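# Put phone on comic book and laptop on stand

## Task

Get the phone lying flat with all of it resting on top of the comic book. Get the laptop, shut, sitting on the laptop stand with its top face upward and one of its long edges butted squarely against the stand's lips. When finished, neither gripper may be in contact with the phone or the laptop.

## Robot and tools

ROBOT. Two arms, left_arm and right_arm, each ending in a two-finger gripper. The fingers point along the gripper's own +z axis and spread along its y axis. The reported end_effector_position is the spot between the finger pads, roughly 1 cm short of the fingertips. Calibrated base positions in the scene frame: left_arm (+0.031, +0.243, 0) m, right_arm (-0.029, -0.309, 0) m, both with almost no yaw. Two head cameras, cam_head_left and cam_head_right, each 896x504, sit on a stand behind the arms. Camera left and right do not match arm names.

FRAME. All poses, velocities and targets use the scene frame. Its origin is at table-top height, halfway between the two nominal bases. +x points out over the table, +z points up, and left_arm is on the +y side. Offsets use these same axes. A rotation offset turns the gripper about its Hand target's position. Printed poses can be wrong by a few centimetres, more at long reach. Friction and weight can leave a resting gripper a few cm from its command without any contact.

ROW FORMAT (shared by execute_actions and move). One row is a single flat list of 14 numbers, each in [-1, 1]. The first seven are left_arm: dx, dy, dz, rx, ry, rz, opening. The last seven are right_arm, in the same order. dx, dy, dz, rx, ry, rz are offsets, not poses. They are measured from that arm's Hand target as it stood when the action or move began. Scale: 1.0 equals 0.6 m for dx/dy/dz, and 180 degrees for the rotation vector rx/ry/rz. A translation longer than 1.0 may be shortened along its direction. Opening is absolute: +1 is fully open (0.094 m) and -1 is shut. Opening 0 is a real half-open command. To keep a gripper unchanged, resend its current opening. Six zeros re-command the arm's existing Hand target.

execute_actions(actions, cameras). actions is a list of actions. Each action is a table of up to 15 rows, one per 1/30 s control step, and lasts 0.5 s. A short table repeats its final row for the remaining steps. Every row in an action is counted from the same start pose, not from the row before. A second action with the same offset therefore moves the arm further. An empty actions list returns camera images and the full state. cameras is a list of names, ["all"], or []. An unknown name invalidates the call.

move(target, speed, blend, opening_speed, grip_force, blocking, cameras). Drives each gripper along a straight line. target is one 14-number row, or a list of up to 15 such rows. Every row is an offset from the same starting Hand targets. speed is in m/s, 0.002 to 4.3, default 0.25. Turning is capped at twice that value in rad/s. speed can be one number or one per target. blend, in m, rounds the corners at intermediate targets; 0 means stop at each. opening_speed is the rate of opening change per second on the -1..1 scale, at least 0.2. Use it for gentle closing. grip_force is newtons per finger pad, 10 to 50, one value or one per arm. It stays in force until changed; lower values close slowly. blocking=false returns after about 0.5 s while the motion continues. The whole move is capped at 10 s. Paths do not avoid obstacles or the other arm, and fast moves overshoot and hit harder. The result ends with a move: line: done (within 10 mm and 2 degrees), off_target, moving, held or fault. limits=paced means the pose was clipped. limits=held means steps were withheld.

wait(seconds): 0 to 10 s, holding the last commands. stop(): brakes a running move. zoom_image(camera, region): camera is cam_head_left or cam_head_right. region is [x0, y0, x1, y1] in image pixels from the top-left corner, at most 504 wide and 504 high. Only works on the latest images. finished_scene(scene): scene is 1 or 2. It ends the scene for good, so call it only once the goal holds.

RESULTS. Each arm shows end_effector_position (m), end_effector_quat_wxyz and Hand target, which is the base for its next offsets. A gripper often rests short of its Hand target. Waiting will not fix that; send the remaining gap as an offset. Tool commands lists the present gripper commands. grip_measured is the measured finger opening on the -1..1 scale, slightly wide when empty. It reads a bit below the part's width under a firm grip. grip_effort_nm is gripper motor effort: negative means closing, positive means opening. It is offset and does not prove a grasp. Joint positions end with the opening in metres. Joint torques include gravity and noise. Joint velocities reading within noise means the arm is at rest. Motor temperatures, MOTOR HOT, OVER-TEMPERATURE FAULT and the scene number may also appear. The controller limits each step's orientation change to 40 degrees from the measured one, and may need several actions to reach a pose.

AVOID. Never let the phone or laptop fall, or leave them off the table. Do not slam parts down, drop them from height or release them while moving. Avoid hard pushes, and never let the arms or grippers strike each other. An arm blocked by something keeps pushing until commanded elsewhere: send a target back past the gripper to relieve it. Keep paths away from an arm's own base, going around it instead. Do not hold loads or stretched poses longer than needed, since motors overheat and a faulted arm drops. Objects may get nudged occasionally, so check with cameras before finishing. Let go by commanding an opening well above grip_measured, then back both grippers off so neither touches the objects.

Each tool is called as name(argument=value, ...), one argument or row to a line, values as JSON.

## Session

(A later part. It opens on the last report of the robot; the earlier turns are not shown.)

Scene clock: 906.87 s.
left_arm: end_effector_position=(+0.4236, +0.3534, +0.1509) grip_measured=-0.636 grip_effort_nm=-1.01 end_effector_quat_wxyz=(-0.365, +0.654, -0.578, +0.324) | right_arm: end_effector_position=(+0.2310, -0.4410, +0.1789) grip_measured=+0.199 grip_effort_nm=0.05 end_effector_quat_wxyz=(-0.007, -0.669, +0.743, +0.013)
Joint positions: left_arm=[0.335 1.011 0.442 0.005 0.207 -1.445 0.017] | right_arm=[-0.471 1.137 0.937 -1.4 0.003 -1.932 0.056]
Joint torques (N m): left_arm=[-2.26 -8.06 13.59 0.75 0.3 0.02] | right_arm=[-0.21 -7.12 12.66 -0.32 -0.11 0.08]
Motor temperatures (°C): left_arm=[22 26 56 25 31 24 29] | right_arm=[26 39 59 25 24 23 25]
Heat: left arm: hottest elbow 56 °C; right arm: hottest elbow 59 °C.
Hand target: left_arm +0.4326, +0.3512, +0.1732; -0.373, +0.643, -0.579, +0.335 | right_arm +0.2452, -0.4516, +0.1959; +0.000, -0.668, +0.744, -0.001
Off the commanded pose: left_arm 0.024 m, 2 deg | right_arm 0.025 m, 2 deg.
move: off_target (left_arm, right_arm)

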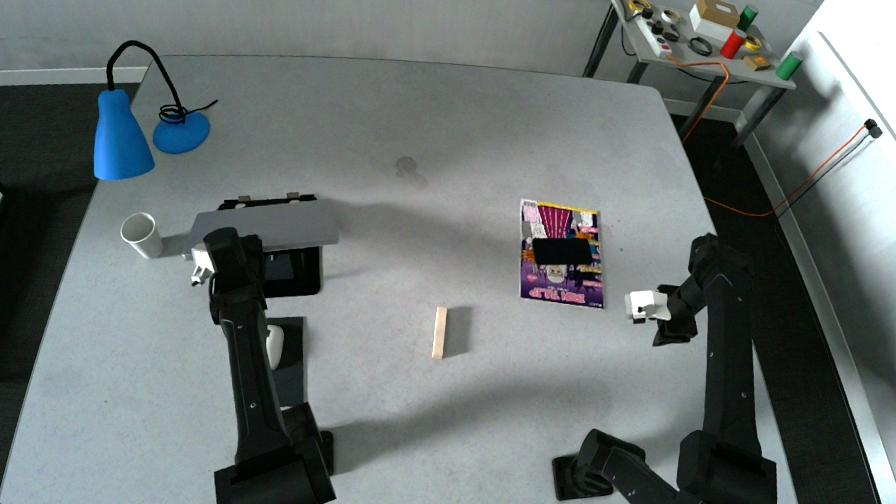

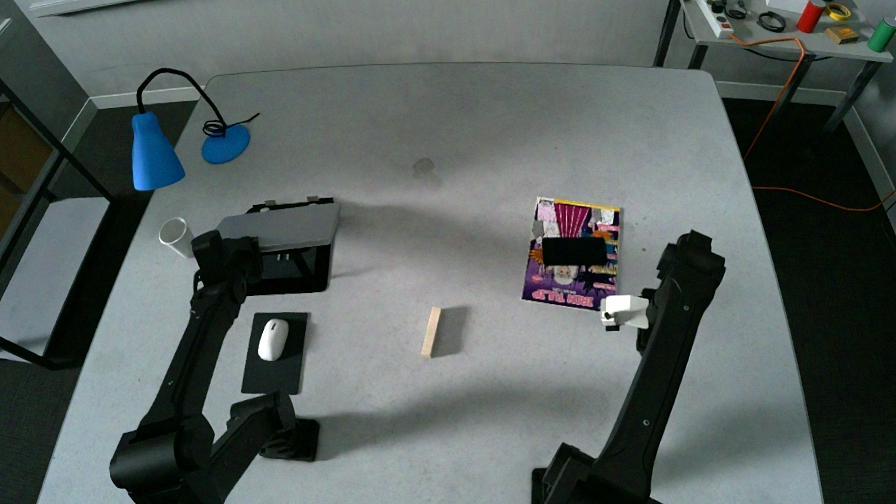

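execute_actions(
  actions=[],
)

zoom_image(
  camera="cam_head_left",
  region=[150, 160, 350, 310],
)

zoom_image(
  camera="cam_head_right",
  region=[20, 140, 300, 350],
)

Scene clock: 923.60 s.
left_arm: end_effector_position=(+0.4236, +0.3534, +0.1509) grip_measured=-0.636 grip_effort_nm=-1.01 end_effector_quat_wxyz=(-0.365, +0.654, -0.578, +0.324) | right_arm: end_effector_position=(+0.2310, -0.4410, +0.1789) grip_measured=+0.199 grip_effort_nm=0.05 end_effector_quat_wxyz=(-0.007, -0.669, +0.743, +0.013)
Joint positions: left_arm=[0.335 1.011 0.442 0.005 0.207 -1.445 0.017] | right_arm=[-0.471 1.137 0.937 -1.4 0.003 -1.932 0.056]
Joint velocities: within noise
Joint torques (N m): left_arm=[-2.08 -8.88 13.65 0.84 0.34 0.08] | right_arm=[-0.21 -7.18 12.66 -0.32 -0.11 0.09]
Motor temperatures (°C): left_arm=[22 26 54 24 31 24 29] | right_arm=[26 39 59 25 24 23 25]
Heat: left arm: hottest elbow 54 °C; right arm: hottest elbow 59 °C.
Hand target: left_arm +0.4326, +0.3512, +0.1732; -0.373, +0.643, -0.579, +0.335 | right_arm +0.2452, -0.4516, +0.1959; +0.000, -0.668, +0.744, -0.001
Tool commands: left_gripper/opening=-0.95 right_gripper/opening=+0.2
Off the commanded pose: left_arm 0.024 m, 2 deg | right_arm 0.025 m, 2 deg.

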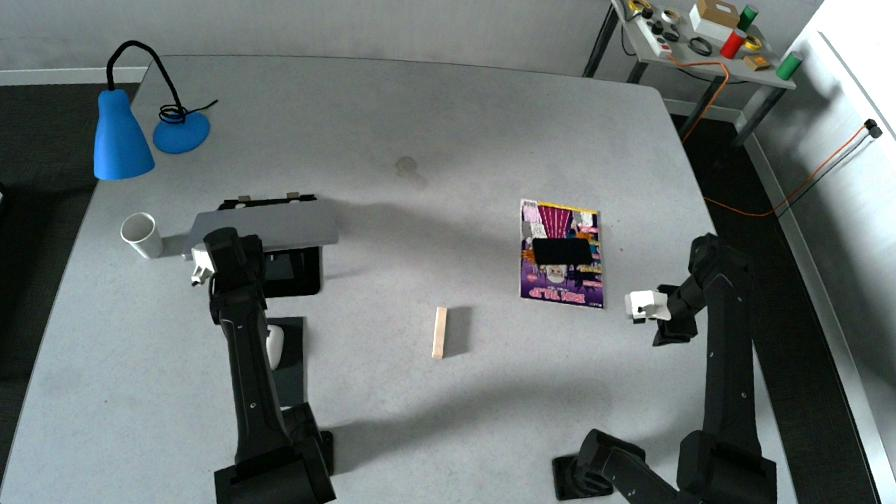

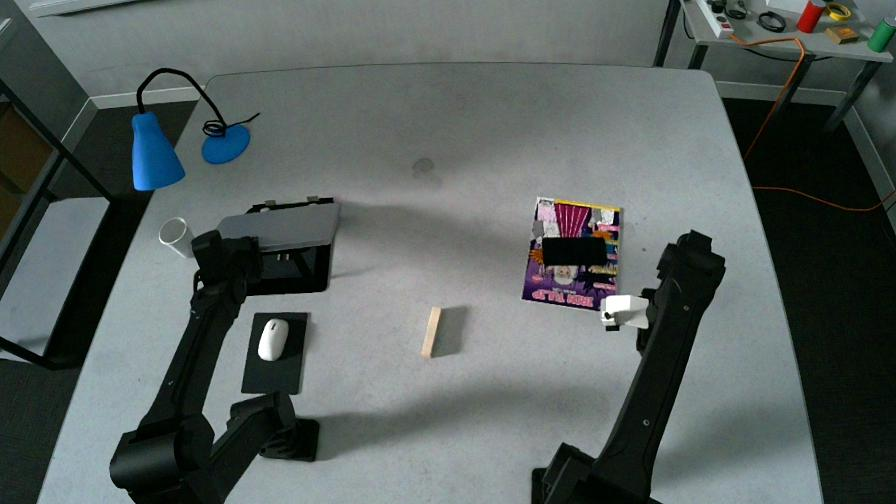

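Scaled by 2.520.

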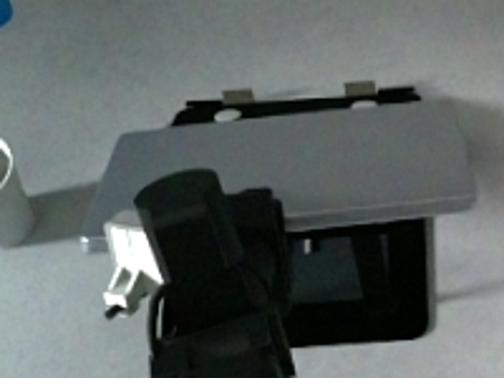

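Scaled by 1.800.

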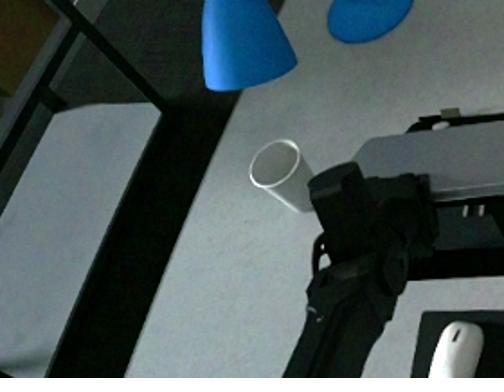

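move(
  target=[0.0333, 0, -0.0167, 0, 0, -0.0111, -0.95, 0, 0, 0, 0, 0, 0, 0.2],
  speed=0.06,
  cameras=["cam_head_left"],
)

zoom_image(
  camera="cam_head_left",
  region=[150, 160, 350, 310],
)

Scene clock: 933.53 s.
left_arm: end_effector_position=(+0.4340, +0.3534, +0.1478) grip_measured=-0.636 grip_effort_nm=-1.01 end_effector_quat_wxyz=(-0.359, +0.648, -0.586, +0.329) | right_arm: end_effector_position=(+0.2310, -0.4410, +0.1789) grip_measured=+0.199 grip_effort_nm=0.05 end_effector_quat_wxyz=(-0.007, -0.669, +0.743, +0.013)
Joint positions: left_arm=[0.335 1.058 0.462 0.025 0.228 -1.434 0.017] | right_arm=[-0.471 1.137 0.937 -1.4 0.003 -1.932 0.056]
Joint torques (N m): left_arm=[-2.2 -5.66 13.53 1.98 0.43 0.12] | right_arm=[-0.21 -7.18 12.67 -0.32 -0.1 0.08]
Motor temperatures (°C): left_arm=[22 26 53 24 31 24 29] | right_arm=[26 39 60 25 24 23 25]
Heat: left arm: hottest elbow 53 °C; right arm: hottest elbow 60 °C.
Hand target: left_arm +0.4526, +0.3511, +0.1630; -0.367, +0.633, -0.590, +0.341 | right_arm +0.2452, -0.4516, +0.1959; +0.000, -0.668, +0.744, -0.001
Off the commanded pose: left_arm 0.024 m, 2 deg | right_arm 0.025 m, 2 deg.
move: off_target (left_arm, right_arm)
Images, in order (width x height): cam_head_left 896x504.

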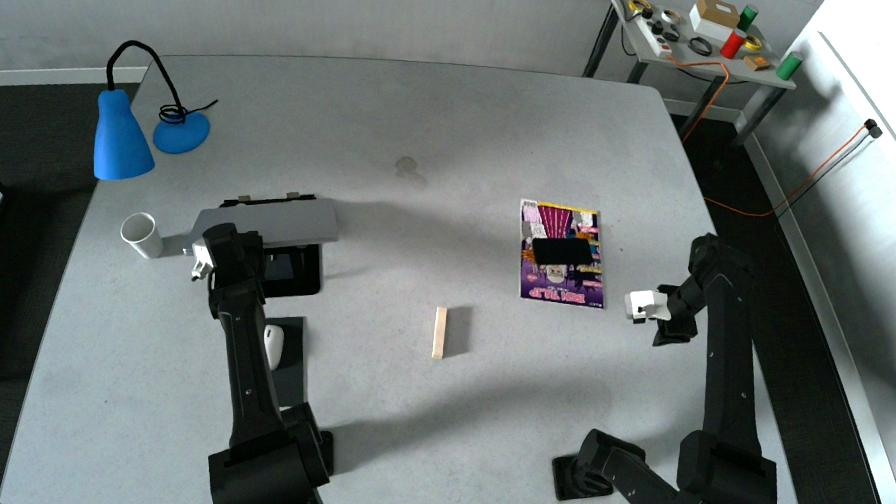

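Scaled by 2.520.

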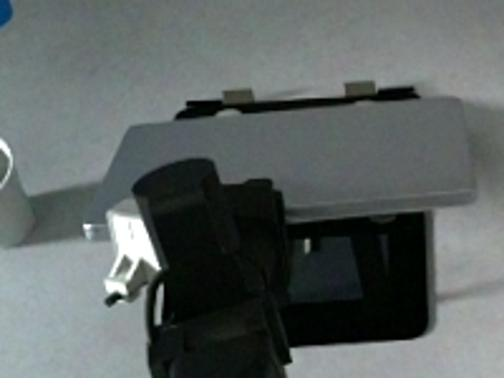

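move(
  target=[0.0267, 0, -0.0133, 0, 0, -0.0139, -0.95, 0, 0, 0, 0, 0, 0, 0.2],
  speed=0.06,
  cameras=["cam_head_left"],
)

zoom_image(
  camera="cam_head_left",
  region=[150, 160, 350, 310],
)

Scene clock: 941.13 s.
left_arm: end_effector_position=(+0.4504, +0.3518, +0.1440) grip_measured=-0.637 grip_effort_nm=-1.01 end_effector_quat_wxyz=(-0.349, +0.635, -0.600, +0.340) | right_arm: end_effector_position=(+0.2310, -0.4410, +0.1789) grip_measured=+0.199 grip_effort_nm=0.05 end_effector_quat_wxyz=(-0.007, -0.669, +0.743, +0.013)
Joint positions: left_arm=[0.335 1.126 0.495 0.054 0.272 -1.413 0.017] | right_arm=[-0.471 1.137 0.937 -1.4 0.003 -1.932 0.056]
Joint torques (N m): left_arm=[-2.02 -5.42 13 2.81 0.27 0.21] | right_arm=[-0.26 -7.18 12.63 -0.32 -0.11 0.08]
Motor temperatures (°C): left_arm=[22 26 52 24 31 24 29] | right_arm=[26 39 60 25 24 23 25]
Heat: left arm: hottest elbow 52 °C; right arm: hottest elbow 60 °C.
Hand target: left_arm +0.4686, +0.3511, +0.1552; -0.359, +0.620, -0.604, +0.349 | right_arm +0.2452, -0.4516, +0.1959; +0.000, -0.668, +0.744, -0.001
Off the commanded pose: left_arm 0.021 m, 2 deg | right_arm 0.025 m, 2 deg.
move: off_target (left_arm, right_arm)
Images, in order (width x height): cam_head_left 896x504.

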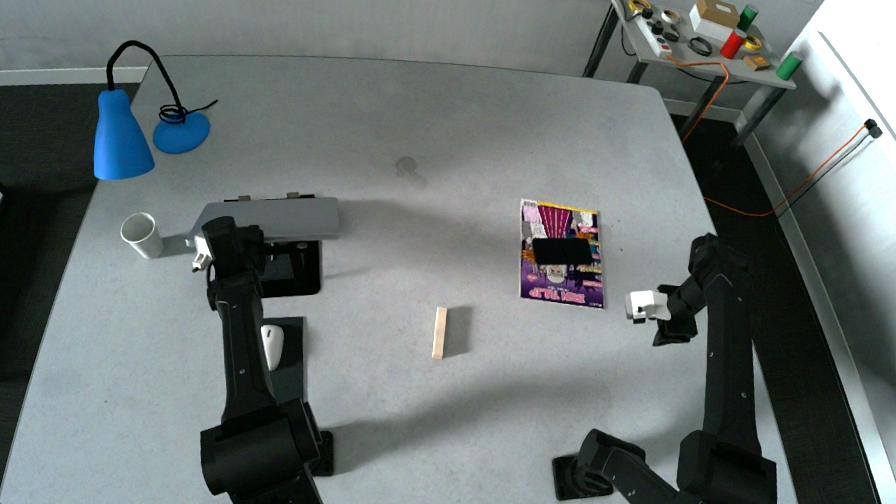

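Scaled by 2.520.

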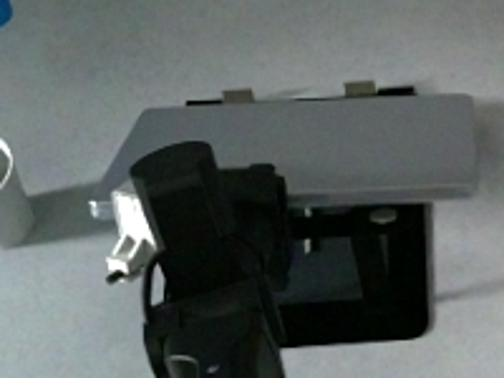

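zoom_image(
  camera="cam_head_left",
  region=[180, 180, 350, 260],
)

zoom_image(
  camera="cam_head_right",
  region=[200, 180, 370, 300],
)

Scaled by 2.965.

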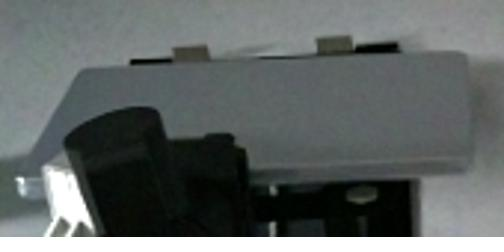

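This scene's latest camera images include none from cam_head_right. They are from: cam_head_left. cam_head_right's image comes with the result of a call that names it in "cameras".

move(
  target=[0.0217, 0.0167, -0.0125, 0, 0, 0.006, -0.95, 0, 0, 0, 0, 0, 0, 0.2],
  speed=0.06,
  cameras=["cam_head_left", "cam_head_right"],
)

zoom_image(
  camera="cam_head_left",
  region=[180, 180, 350, 260],
)

zoom_image(
  camera="cam_head_right",
  region=[190, 180, 360, 300],
)

Scene clock: 966.10 s.
left_arm: end_effector_position=(+0.4660, +0.3573, +0.1388) grip_measured=-0.637 grip_effort_nm=-1.00 end_effector_quat_wxyz=(-0.346, +0.640, -0.595, +0.342) | right_arm: end_effector_position=(+0.2310, -0.4410, +0.1789) grip_measured=+0.199 grip_effort_nm=0.05 end_effector_quat_wxyz=(-0.007, -0.669, +0.743, +0.013)
Joint positions: left_arm=[0.333 1.193 0.525 0.09 0.271 -1.428 0.017] | right_arm=[-0.471 1.137 0.937 -1.4 0.003 -1.932 0.056]
Joint torques (N m): left_arm=[-2.49 -5.54 12.1 2.84 -0.08 0.22] | right_arm=[-0.26 -7.12 12.64 -0.34 -0.11 0.08]
Motor temperatures (°C): left_arm=[22 26 52 24 30 24 29] | right_arm=[26 39 60 25 24 23 25]
Heat: left arm: hottest elbow 52 °C; right arm: hottest elbow 60 °C.
Hand target: left_arm +0.4816, +0.3612, +0.1476; -0.363, +0.626, -0.598, +0.346 | right_arm +0.2452, -0.4516, +0.1959; +0.000, -0.668, +0.744, -0.001
Off the commanded pose: left_arm 0.018 m, 3 deg | right_arm 0.025 m, 2 deg.
move: off_target (left_arm, right_arm)

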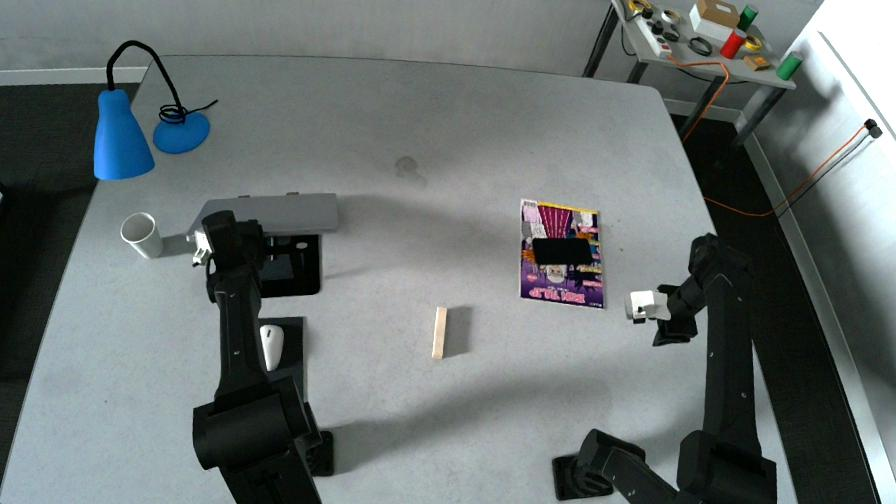

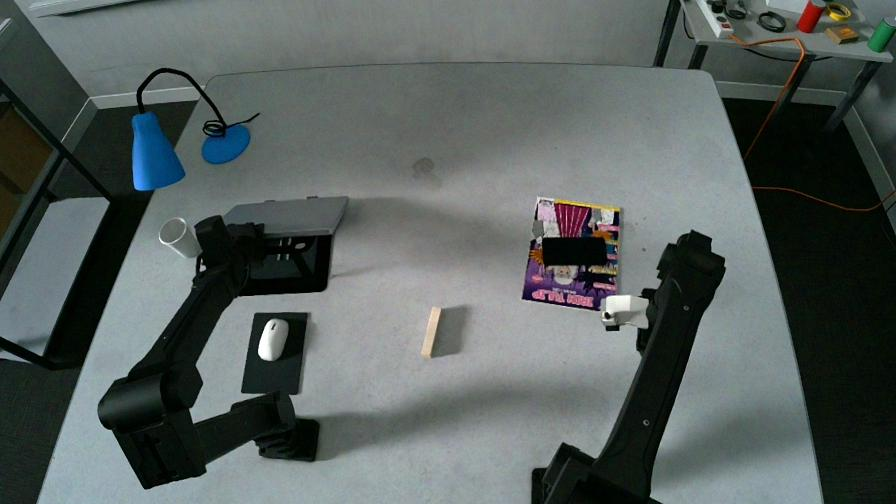

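Scaled by 2.965.

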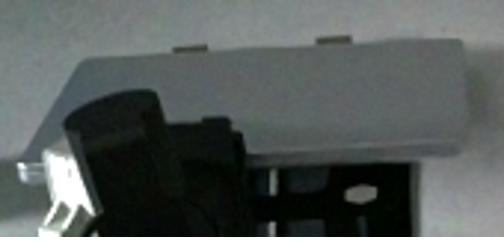

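Scaled by 2.965.

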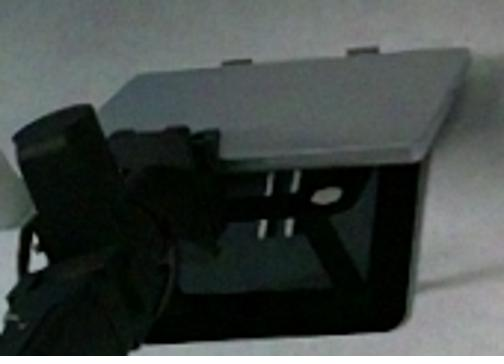

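move(
  target=[0.0217, 0.005, -0.0117, 0, 0, 0.006, -0.95, 0, 0, 0, 0, 0, 0, 0.2],
  speed=0.06,
  cameras=["cam_head_left", "cam_head_right"],
)

zoom_image(
  camera="cam_head_left",
  region=[180, 180, 350, 260],
)

zoom_image(
  camera="cam_head_right",
  region=[190, 180, 360, 300],
)

Scene clock: 980.30 s.
left_arm: end_effector_position=(+0.4672, +0.3582, +0.1387) grip_measured=-0.637 grip_effort_nm=-1.01 end_effector_quat_wxyz=(-0.350, +0.642, -0.592, +0.339) | right_arm: end_effector_position=(+0.2310, -0.4410, +0.1789) grip_measured=+0.199 grip_effort_nm=0.05 end_effector_quat_wxyz=(-0.007, -0.669, +0.743, +0.013)
Joint positions: left_arm=[0.328 1.196 0.525 0.098 0.255 -1.436 0.017] | right_arm=[-0.471 1.137 0.937 -1.4 0.003 -1.932 0.056]
Joint torques (N m): left_arm=[-1.96 -2.08 13.41 4.14 -0.54 0.1] | right_arm=[-0.26 -7.18 12.66 -0.31 -0.11 0.08]
Motor temperatures (°C): left_arm=[22 26 50 24 30 24 30] | right_arm=[26 39 60 25 24 23 25]
Heat: left arm: hottest elbow 50 °C; right arm: hottest elbow 60 °C.
Hand target: left_arm +0.4946, +0.3642, +0.1405; -0.366, +0.631, -0.592, +0.342 | right_arm +0.2452, -0.4516, +0.1959; +0.000, -0.668, +0.744, -0.001
Off the commanded pose: left_arm 0.028 m, 2 deg | right_arm 0.025 m, 2 deg.
move: off_target (left_arm, right_arm)

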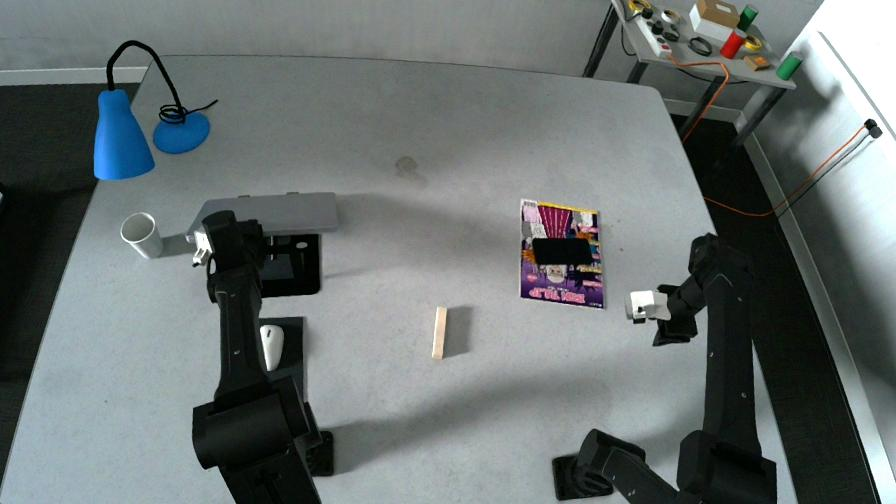

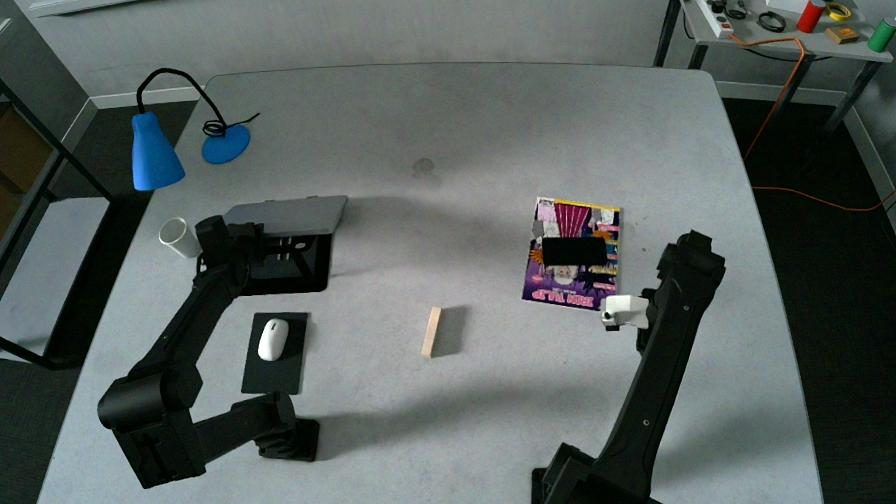

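Scaled by 2.965.

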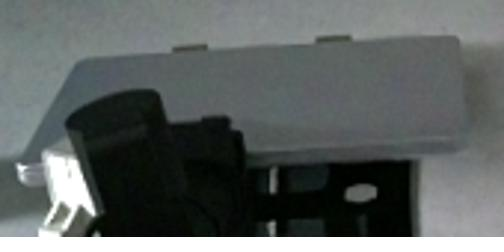

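Scaled by 2.965.

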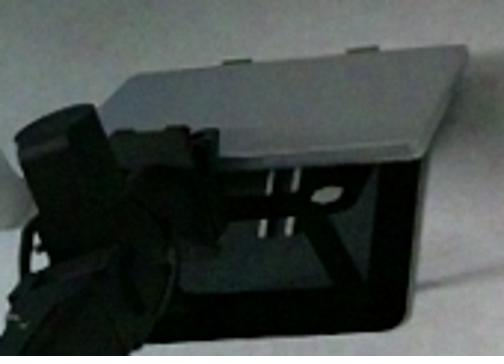

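zoom_image(
  camera="cam_head_left",
  region=[230, 180, 310, 220],
)

zoom_image(
  camera="cam_head_right",
  region=[255, 185, 335, 225],
)

Scaled by 6.300.

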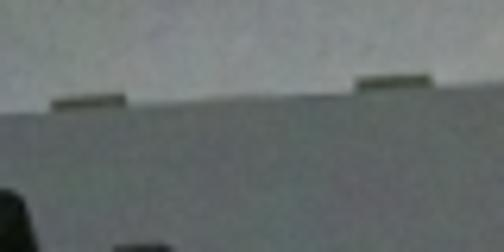

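Scaled by 6.300.

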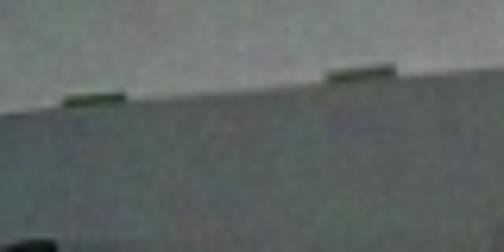

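move(
  target=[0.0167, 0.0, -0.005, 0, 0, 0.001, -0.95, 0, 0, 0, 0, 0, 0, 0.2],
  speed=0.05,
  cameras=["cam_head_left", "cam_head_right"],
)

zoom_image(
  camera="cam_head_left",
  region=[180, 180, 350, 260],
)

zoom_image(
  camera="cam_head_left",
  region=[230, 180, 310, 220],
)

Scene clock: 994.00 s.
left_arm: end_effector_position=(+0.4774, +0.3617, +0.1395) grip_measured=-0.637 grip_effort_nm=-1.00 end_effector_quat_wxyz=(-0.358, +0.641, -0.587, +0.339) | right_arm: end_effector_position=(+0.2310, -0.4410, +0.1789) grip_measured=+0.199 grip_effort_nm=0.05 end_effector_quat_wxyz=(-0.007, -0.669, +0.743, +0.013)
Joint positions: left_arm=[0.322 1.228 0.541 0.131 0.239 -1.442 0.017] | right_arm=[-0.471 1.137 0.937 -1.4 0.003 -1.932 0.056]
Joint torques (N m): left_arm=[-2.84 -2.73 13.63 3.38 -0.34 0.14] | right_arm=[-0.26 -7.06 12.64 -0.34 -0.11 0.08]
Motor temperatures (°C): left_arm=[22 26 50 25 30 24 30] | right_arm=[26 39 60 25 24 23 25]
Heat: left arm: hottest elbow 50 °C; right arm: hottest elbow 60 °C.
Hand target: left_arm +0.5047, +0.3642, +0.1376; -0.366, +0.632, -0.591, +0.342 | right_arm +0.2452, -0.4516, +0.1959; +0.000, -0.668, +0.744, -0.001
Off the commanded pose: left_arm 0.027 m, 2 deg | right_arm 0.025 m, 2 deg.
move: off_target (left_arm, right_arm)

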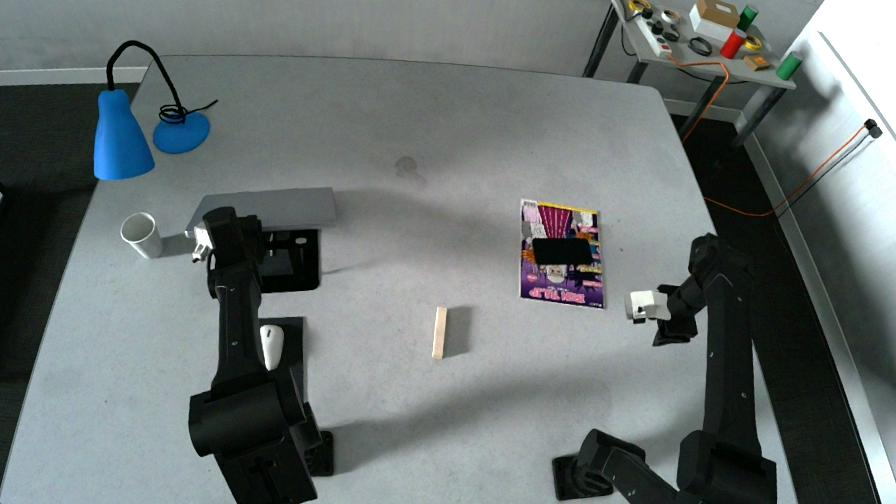

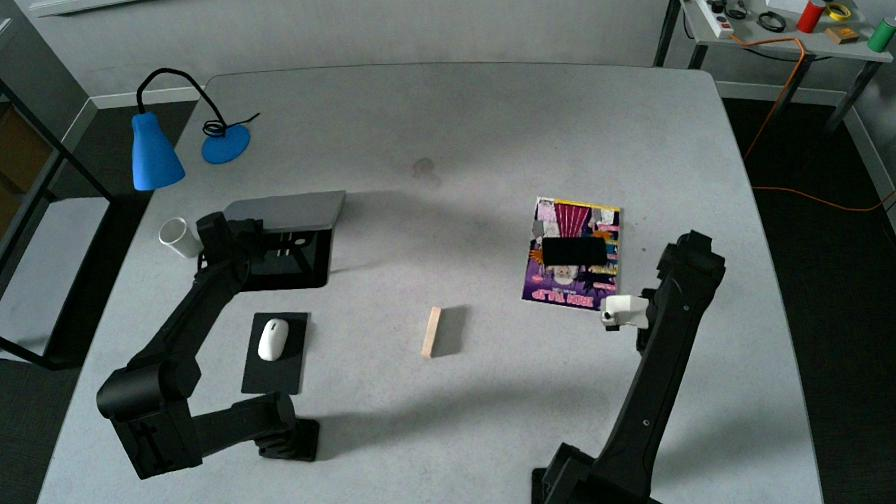

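Scaled by 2.965.

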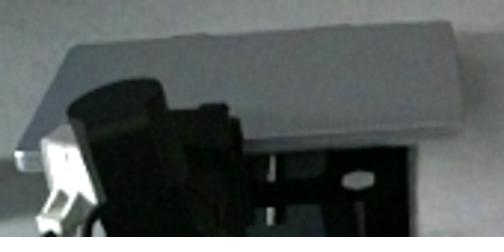

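Scaled by 6.300.

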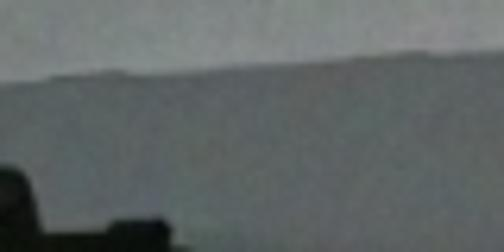

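move(
  target=[
    [-0.02, 0.0, 0.003, 0, 0, 0, -0.95, 0, 0, 0, 0, 0, 0, 0.2],
    [-0.02, 0.0, 0.016, 0, 0, 0, -0.3, 0, 0, 0, 0, 0, 0, 0.2],
  ],
  speed=0.05,
  opening_speed=0.35,
  cameras=["cam_head_left", "cam_head_right"],
)

zoom_image(
  camera="cam_head_left",
  region=[180, 180, 350, 260],
)

zoom_image(
  camera="cam_head_right",
  region=[190, 180, 360, 300],
)

Scene clock: 1023.87 s.
left_arm: end_effector_position=(+0.4835, +0.3630, +0.1453) grip_measured=-0.304 grip_effort_nm=0.18 end_effector_quat_wxyz=(-0.362, +0.638, -0.586, +0.344) | right_arm: end_effector_position=(+0.2310, -0.4410, +0.1789) grip_measured=+0.199 grip_effort_nm=0.05 end_effector_quat_wxyz=(-0.007, -0.669, +0.743, +0.013)
Joint positions: left_arm=[0.321 1.235 0.556 0.136 0.242 -1.444 0.033] | right_arm=[-0.471 1.137 0.937 -1.4 0.003 -1.932 0.056]
Joint torques (N m): left_arm=[-1.44 -6.71 11.56 1.76 -0.15 0.19] | right_arm=[-0.26 -7.24 12.66 -0.32 -0.11 0.09]
Motor temperatures (°C): left_arm=[22 26 49 25 29 24 30] | right_arm=[26 38 60 25 24 23 25]
Heat: left arm: hottest elbow 49 °C; right arm: hottest elbow 60 °C.
Hand target: left_arm +0.4926, +0.3641, +0.1471; -0.366, +0.632, -0.591, +0.342 | right_arm +0.2452, -0.4516, +0.1959; +0.000, -0.668, +0.744, -0.001
Off the commanded pose: left_arm 0.009 m, 1 deg | right_arm 0.025 m, 2 deg.
move: off_target (right_arm); target 2's new opening was sent with left_arm's hand 0.017 m and 2 deg from that target

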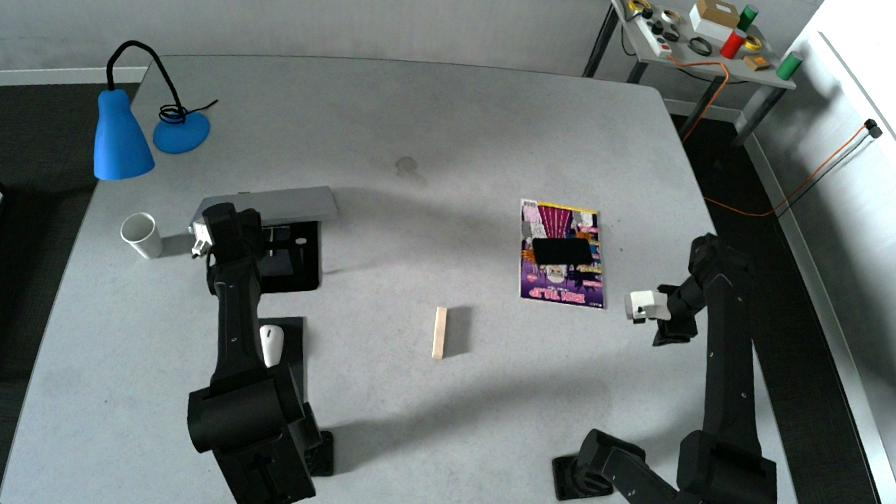

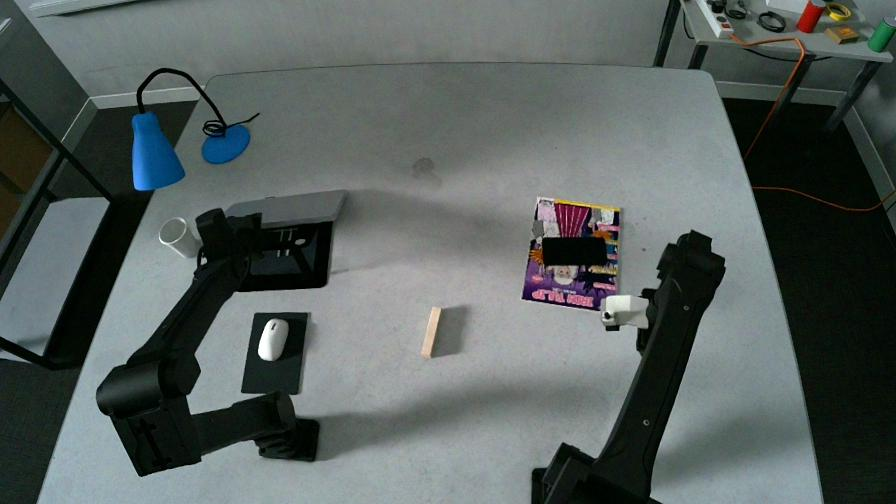

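Scaled by 2.965.

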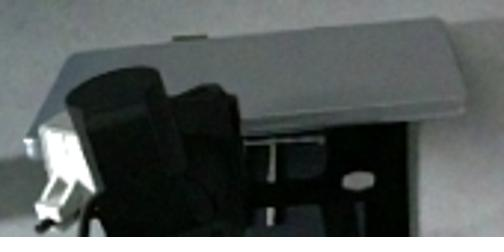

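Scaled by 2.965.

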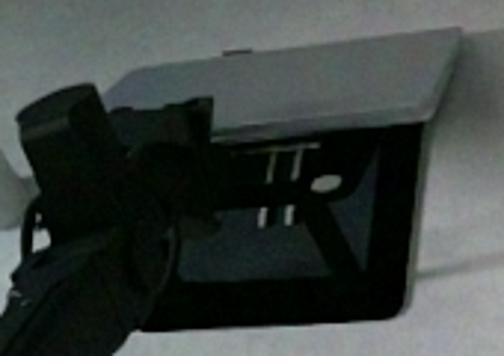

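zoom_image(
  camera="cam_head_right",
  region=[220, 180, 360, 260],
)

zoom_image(
  camera="cam_head_left",
  region=[190, 180, 350, 240],
)

Scaled by 3.600.

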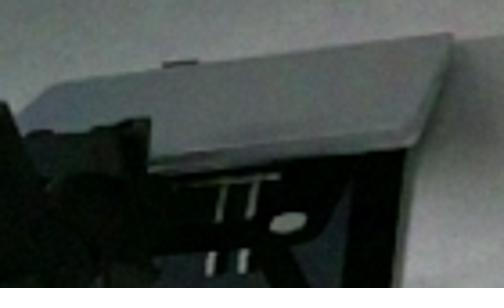

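Scaled by 3.150.

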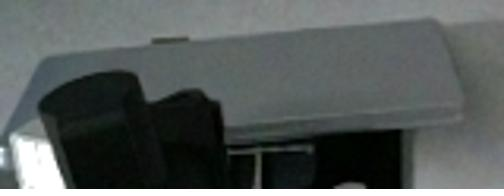

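move(
  target=[0, 0, 0, 0, 0, 0, 0.1, 0, 0, 0, 0, 0, 0, 0.2],
  speed=0.05,
  opening_speed=0.3,
  cameras=["cam_head_left", "cam_head_right"],
)

zoom_image(
  camera="cam_head_left",
  region=[180, 180, 350, 260],
)

zoom_image(
  camera="cam_head_right",
  region=[220, 180, 360, 260],
)

Scene clock: 1062.60 s.
left_arm: end_effector_position=(+0.4889, +0.3650, +0.1536) grip_measured=+0.096 grip_effort_nm=0.20 end_effector_quat_wxyz=(-0.369, +0.635, -0.582, +0.349) | right_arm: end_effector_position=(+0.2310, -0.4410, +0.1789) grip_measured=+0.199 grip_effort_nm=0.05 end_effector_quat_wxyz=(-0.007, -0.669, +0.743, +0.013)
Joint positions: left_arm=[0.321 1.235 0.57 0.144 0.242 -1.449 0.051] | right_arm=[-0.471 1.137 0.937 -1.4 0.003 -1.932 0.056]
Joint torques (N m): left_arm=[-2.26 -7.47 10.41 1.52 -0.09 0.26] | right_arm=[-0.32 -7.18 12.64 -0.32 -0.11 0.08]
Motor temperatures (°C): left_arm=[22 26 50 24 29 24 29] | right_arm=[26 38 61 25 24 23 25]
Heat: left arm: hottest elbow 50 °C; right arm: hottest elbow 61 °C.
Hand target: left_arm +0.4926, +0.3642, +0.1471; -0.366, +0.632, -0.591, +0.342 | right_arm +0.2452, -0.4516, +0.1959; +0.000, -0.668, +0.744, -0.001
Off the commanded pose: left_arm 0.008 m, 1 deg | right_arm 0.025 m, 2 deg.
move: off_target (right_arm)

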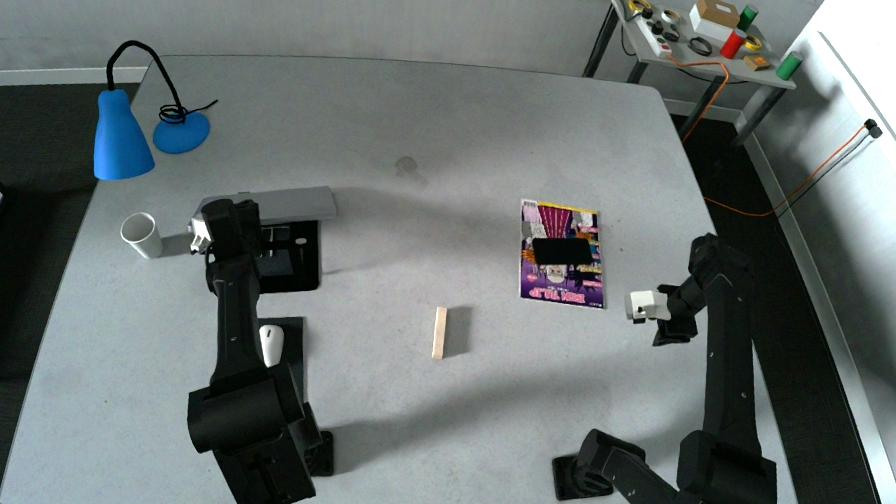

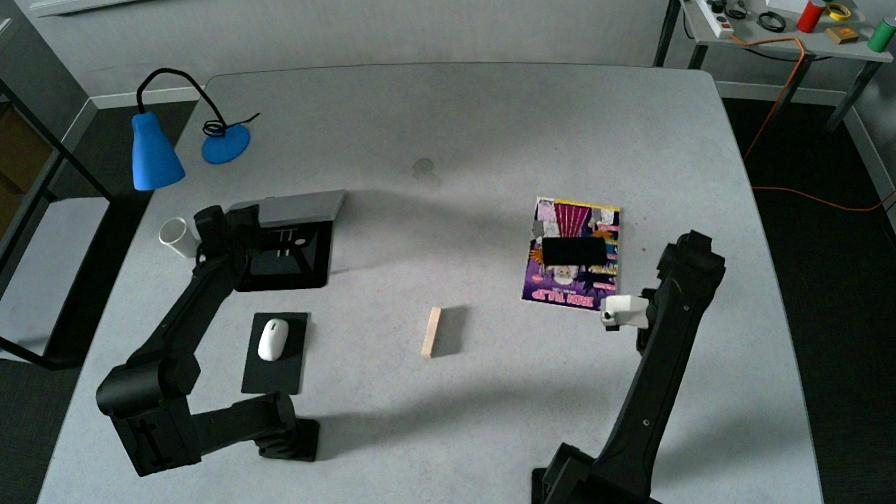

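Scaled by 2.965.

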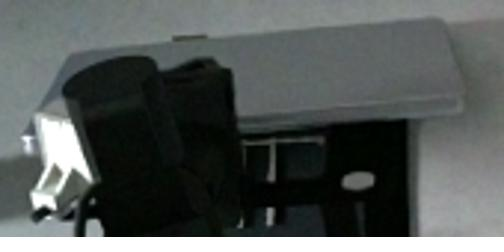

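Scaled by 3.600.

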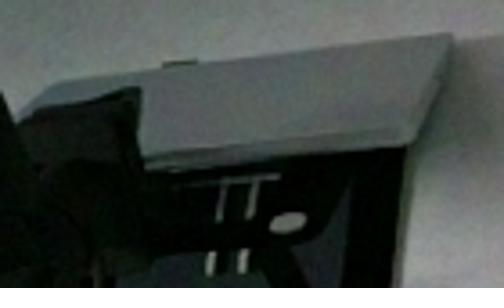

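move(
  target=[-0.085, 0, 0.05, 0, 0, 0, 0.1, 0, 0, 0, 0, 0, 0, 0.2],
  speed=0.07,
  cameras=["cam_head_left", "cam_head_right"],
)

zoom_image(
  camera="cam_head_left",
  region=[180, 180, 350, 260],
)

zoom_image(
  camera="cam_head_right",
  region=[220, 180, 360, 260],
)

Scene clock: 1085.40 s.
left_arm: end_effector_position=(+0.4475, +0.3601, +0.1784) grip_measured=+0.098 grip_effort_nm=0.13 end_effector_quat_wxyz=(-0.365, +0.630, -0.592, +0.346) | right_arm: end_effector_position=(+0.2310, -0.4410, +0.1789) grip_measured=+0.199 grip_effort_nm=0.05 end_effector_quat_wxyz=(-0.007, -0.669, +0.743, +0.013)
Joint positions: left_arm=[0.361 1.05 0.529 -0.021 0.287 -1.408 0.052] | right_arm=[-0.471 1.137 0.937 -1.4 0.003 -1.932 0.056]
Joint torques (N m): left_arm=[-0.5 -8.53 9.44 1.74 0.15 0.16] | right_arm=[-0.32 -7.12 12.66 -0.34 -0.11 0.08]
Motor temperatures (°C): left_arm=[22 26 48 24 29 24 28] | right_arm=[26 38 61 25 24 23 25]
Heat: left arm: hottest elbow 48 °C; right arm: hottest elbow 61 °C.
Hand target: left_arm +0.4417, +0.3641, +0.1772; -0.367, +0.632, -0.591, +0.342 | right_arm +0.2452, -0.4516, +0.1959; +0.000, -0.668, +0.744, -0.001
Off the commanded pose: left_arm 0.007 m, 1 deg | right_arm 0.025 m, 2 deg.
move: off_target (right_arm)

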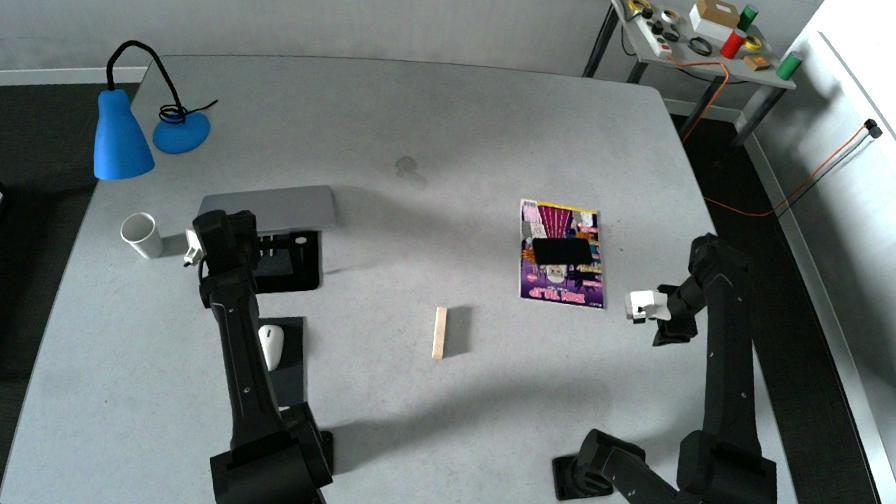

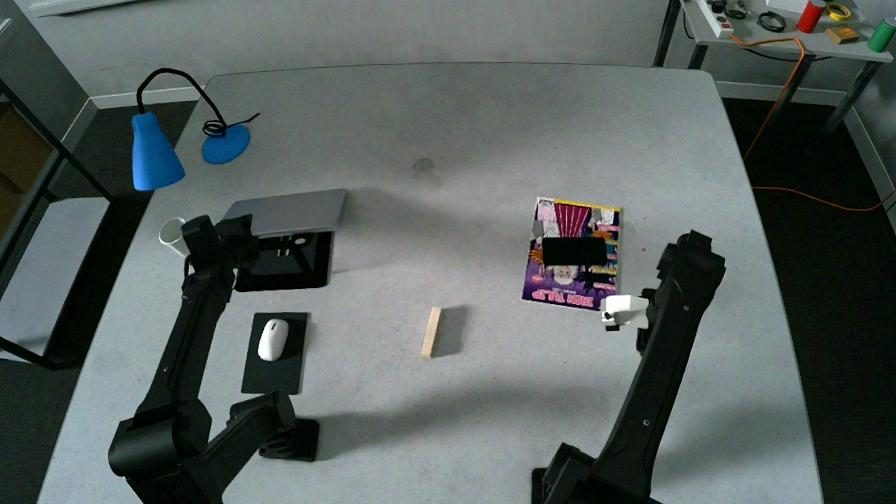

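Scaled by 2.965.

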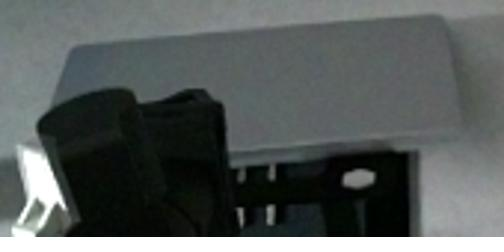

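Scaled by 3.600.

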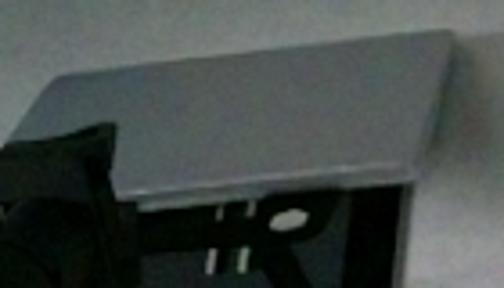

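move(
  target=[-0.06, 0, 0.03, 0, 0, 0, 0.1, 0, 0, 0, 0, 0, 0, 0.2],
  speed=0.06,
  cameras=["cam_head_left", "cam_head_right"],
)

zoom_image(
  camera="cam_head_left",
  region=[180, 180, 350, 260],
)

zoom_image(
  camera="cam_head_right",
  region=[220, 180, 360, 260],
)

Scene clock: 1091.90 s.
left_arm: end_effector_position=(+0.4114, +0.3609, +0.1968) grip_measured=+0.098 grip_effort_nm=0.13 end_effector_quat_wxyz=(-0.364, +0.631, -0.592, +0.346) | right_arm: end_effector_position=(+0.2310, -0.4410, +0.1789) grip_measured=+0.199 grip_effort_nm=0.05 end_effector_quat_wxyz=(-0.007, -0.669, +0.743, +0.013)
Joint positions: left_arm=[0.418 0.898 0.503 -0.157 0.335 -1.377 0.052] | right_arm=[-0.471 1.137 0.937 -1.4 0.003 -1.932 0.056]
Joint torques (N m): left_arm=[0.03 -6.59 10.07 1.63 0.14 0.22] | right_arm=[-0.15 -7.06 12.66 -0.34 -0.11 0.08]
Motor temperatures (°C): left_arm=[22 26 47 24 29 24 28] | right_arm=[26 38 61 25 24 23 25]
Heat: left arm: hottest elbow 47 °C; right arm: hottest elbow 61 °C.
Hand target: left_arm +0.4057, +0.3642, +0.1952; -0.366, +0.632, -0.591, +0.342 | right_arm +0.2452, -0.4516, +0.1959; +0.000, -0.668, +0.744, -0.001
Off the commanded pose: left_arm 0.007 m, 1 deg | right_arm 0.025 m, 2 deg.
move: off_target (right_arm)

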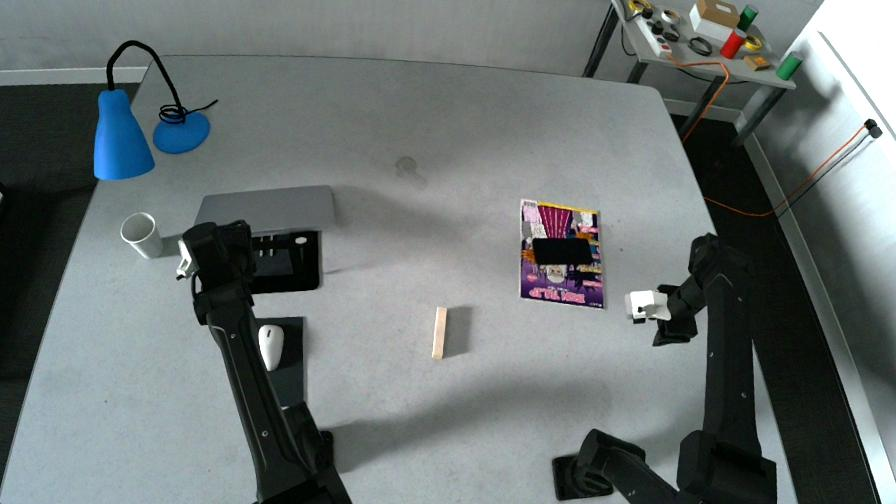

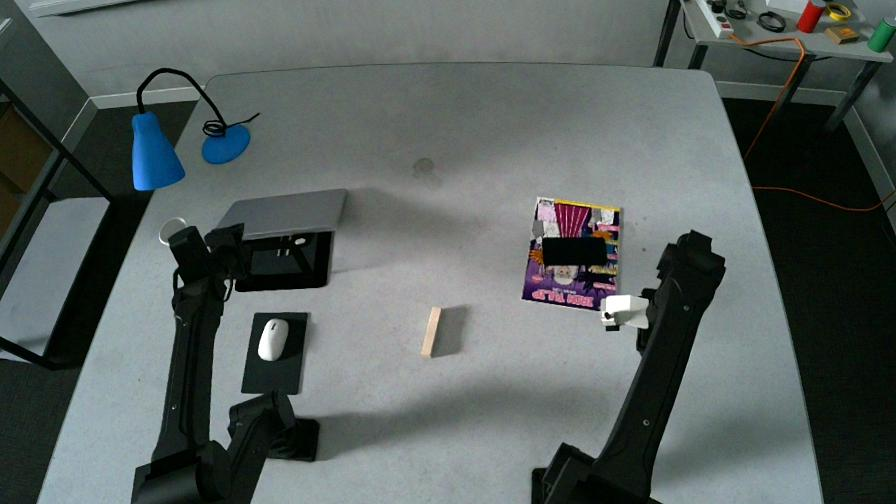

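Scaled by 2.965.

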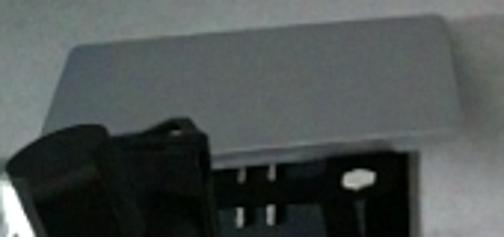

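Scaled by 3.600.

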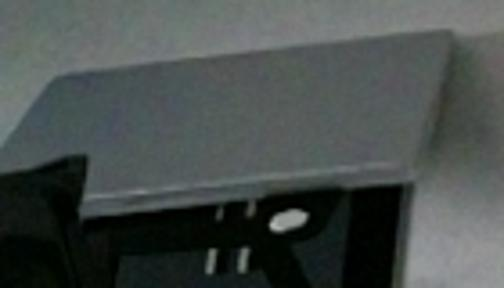

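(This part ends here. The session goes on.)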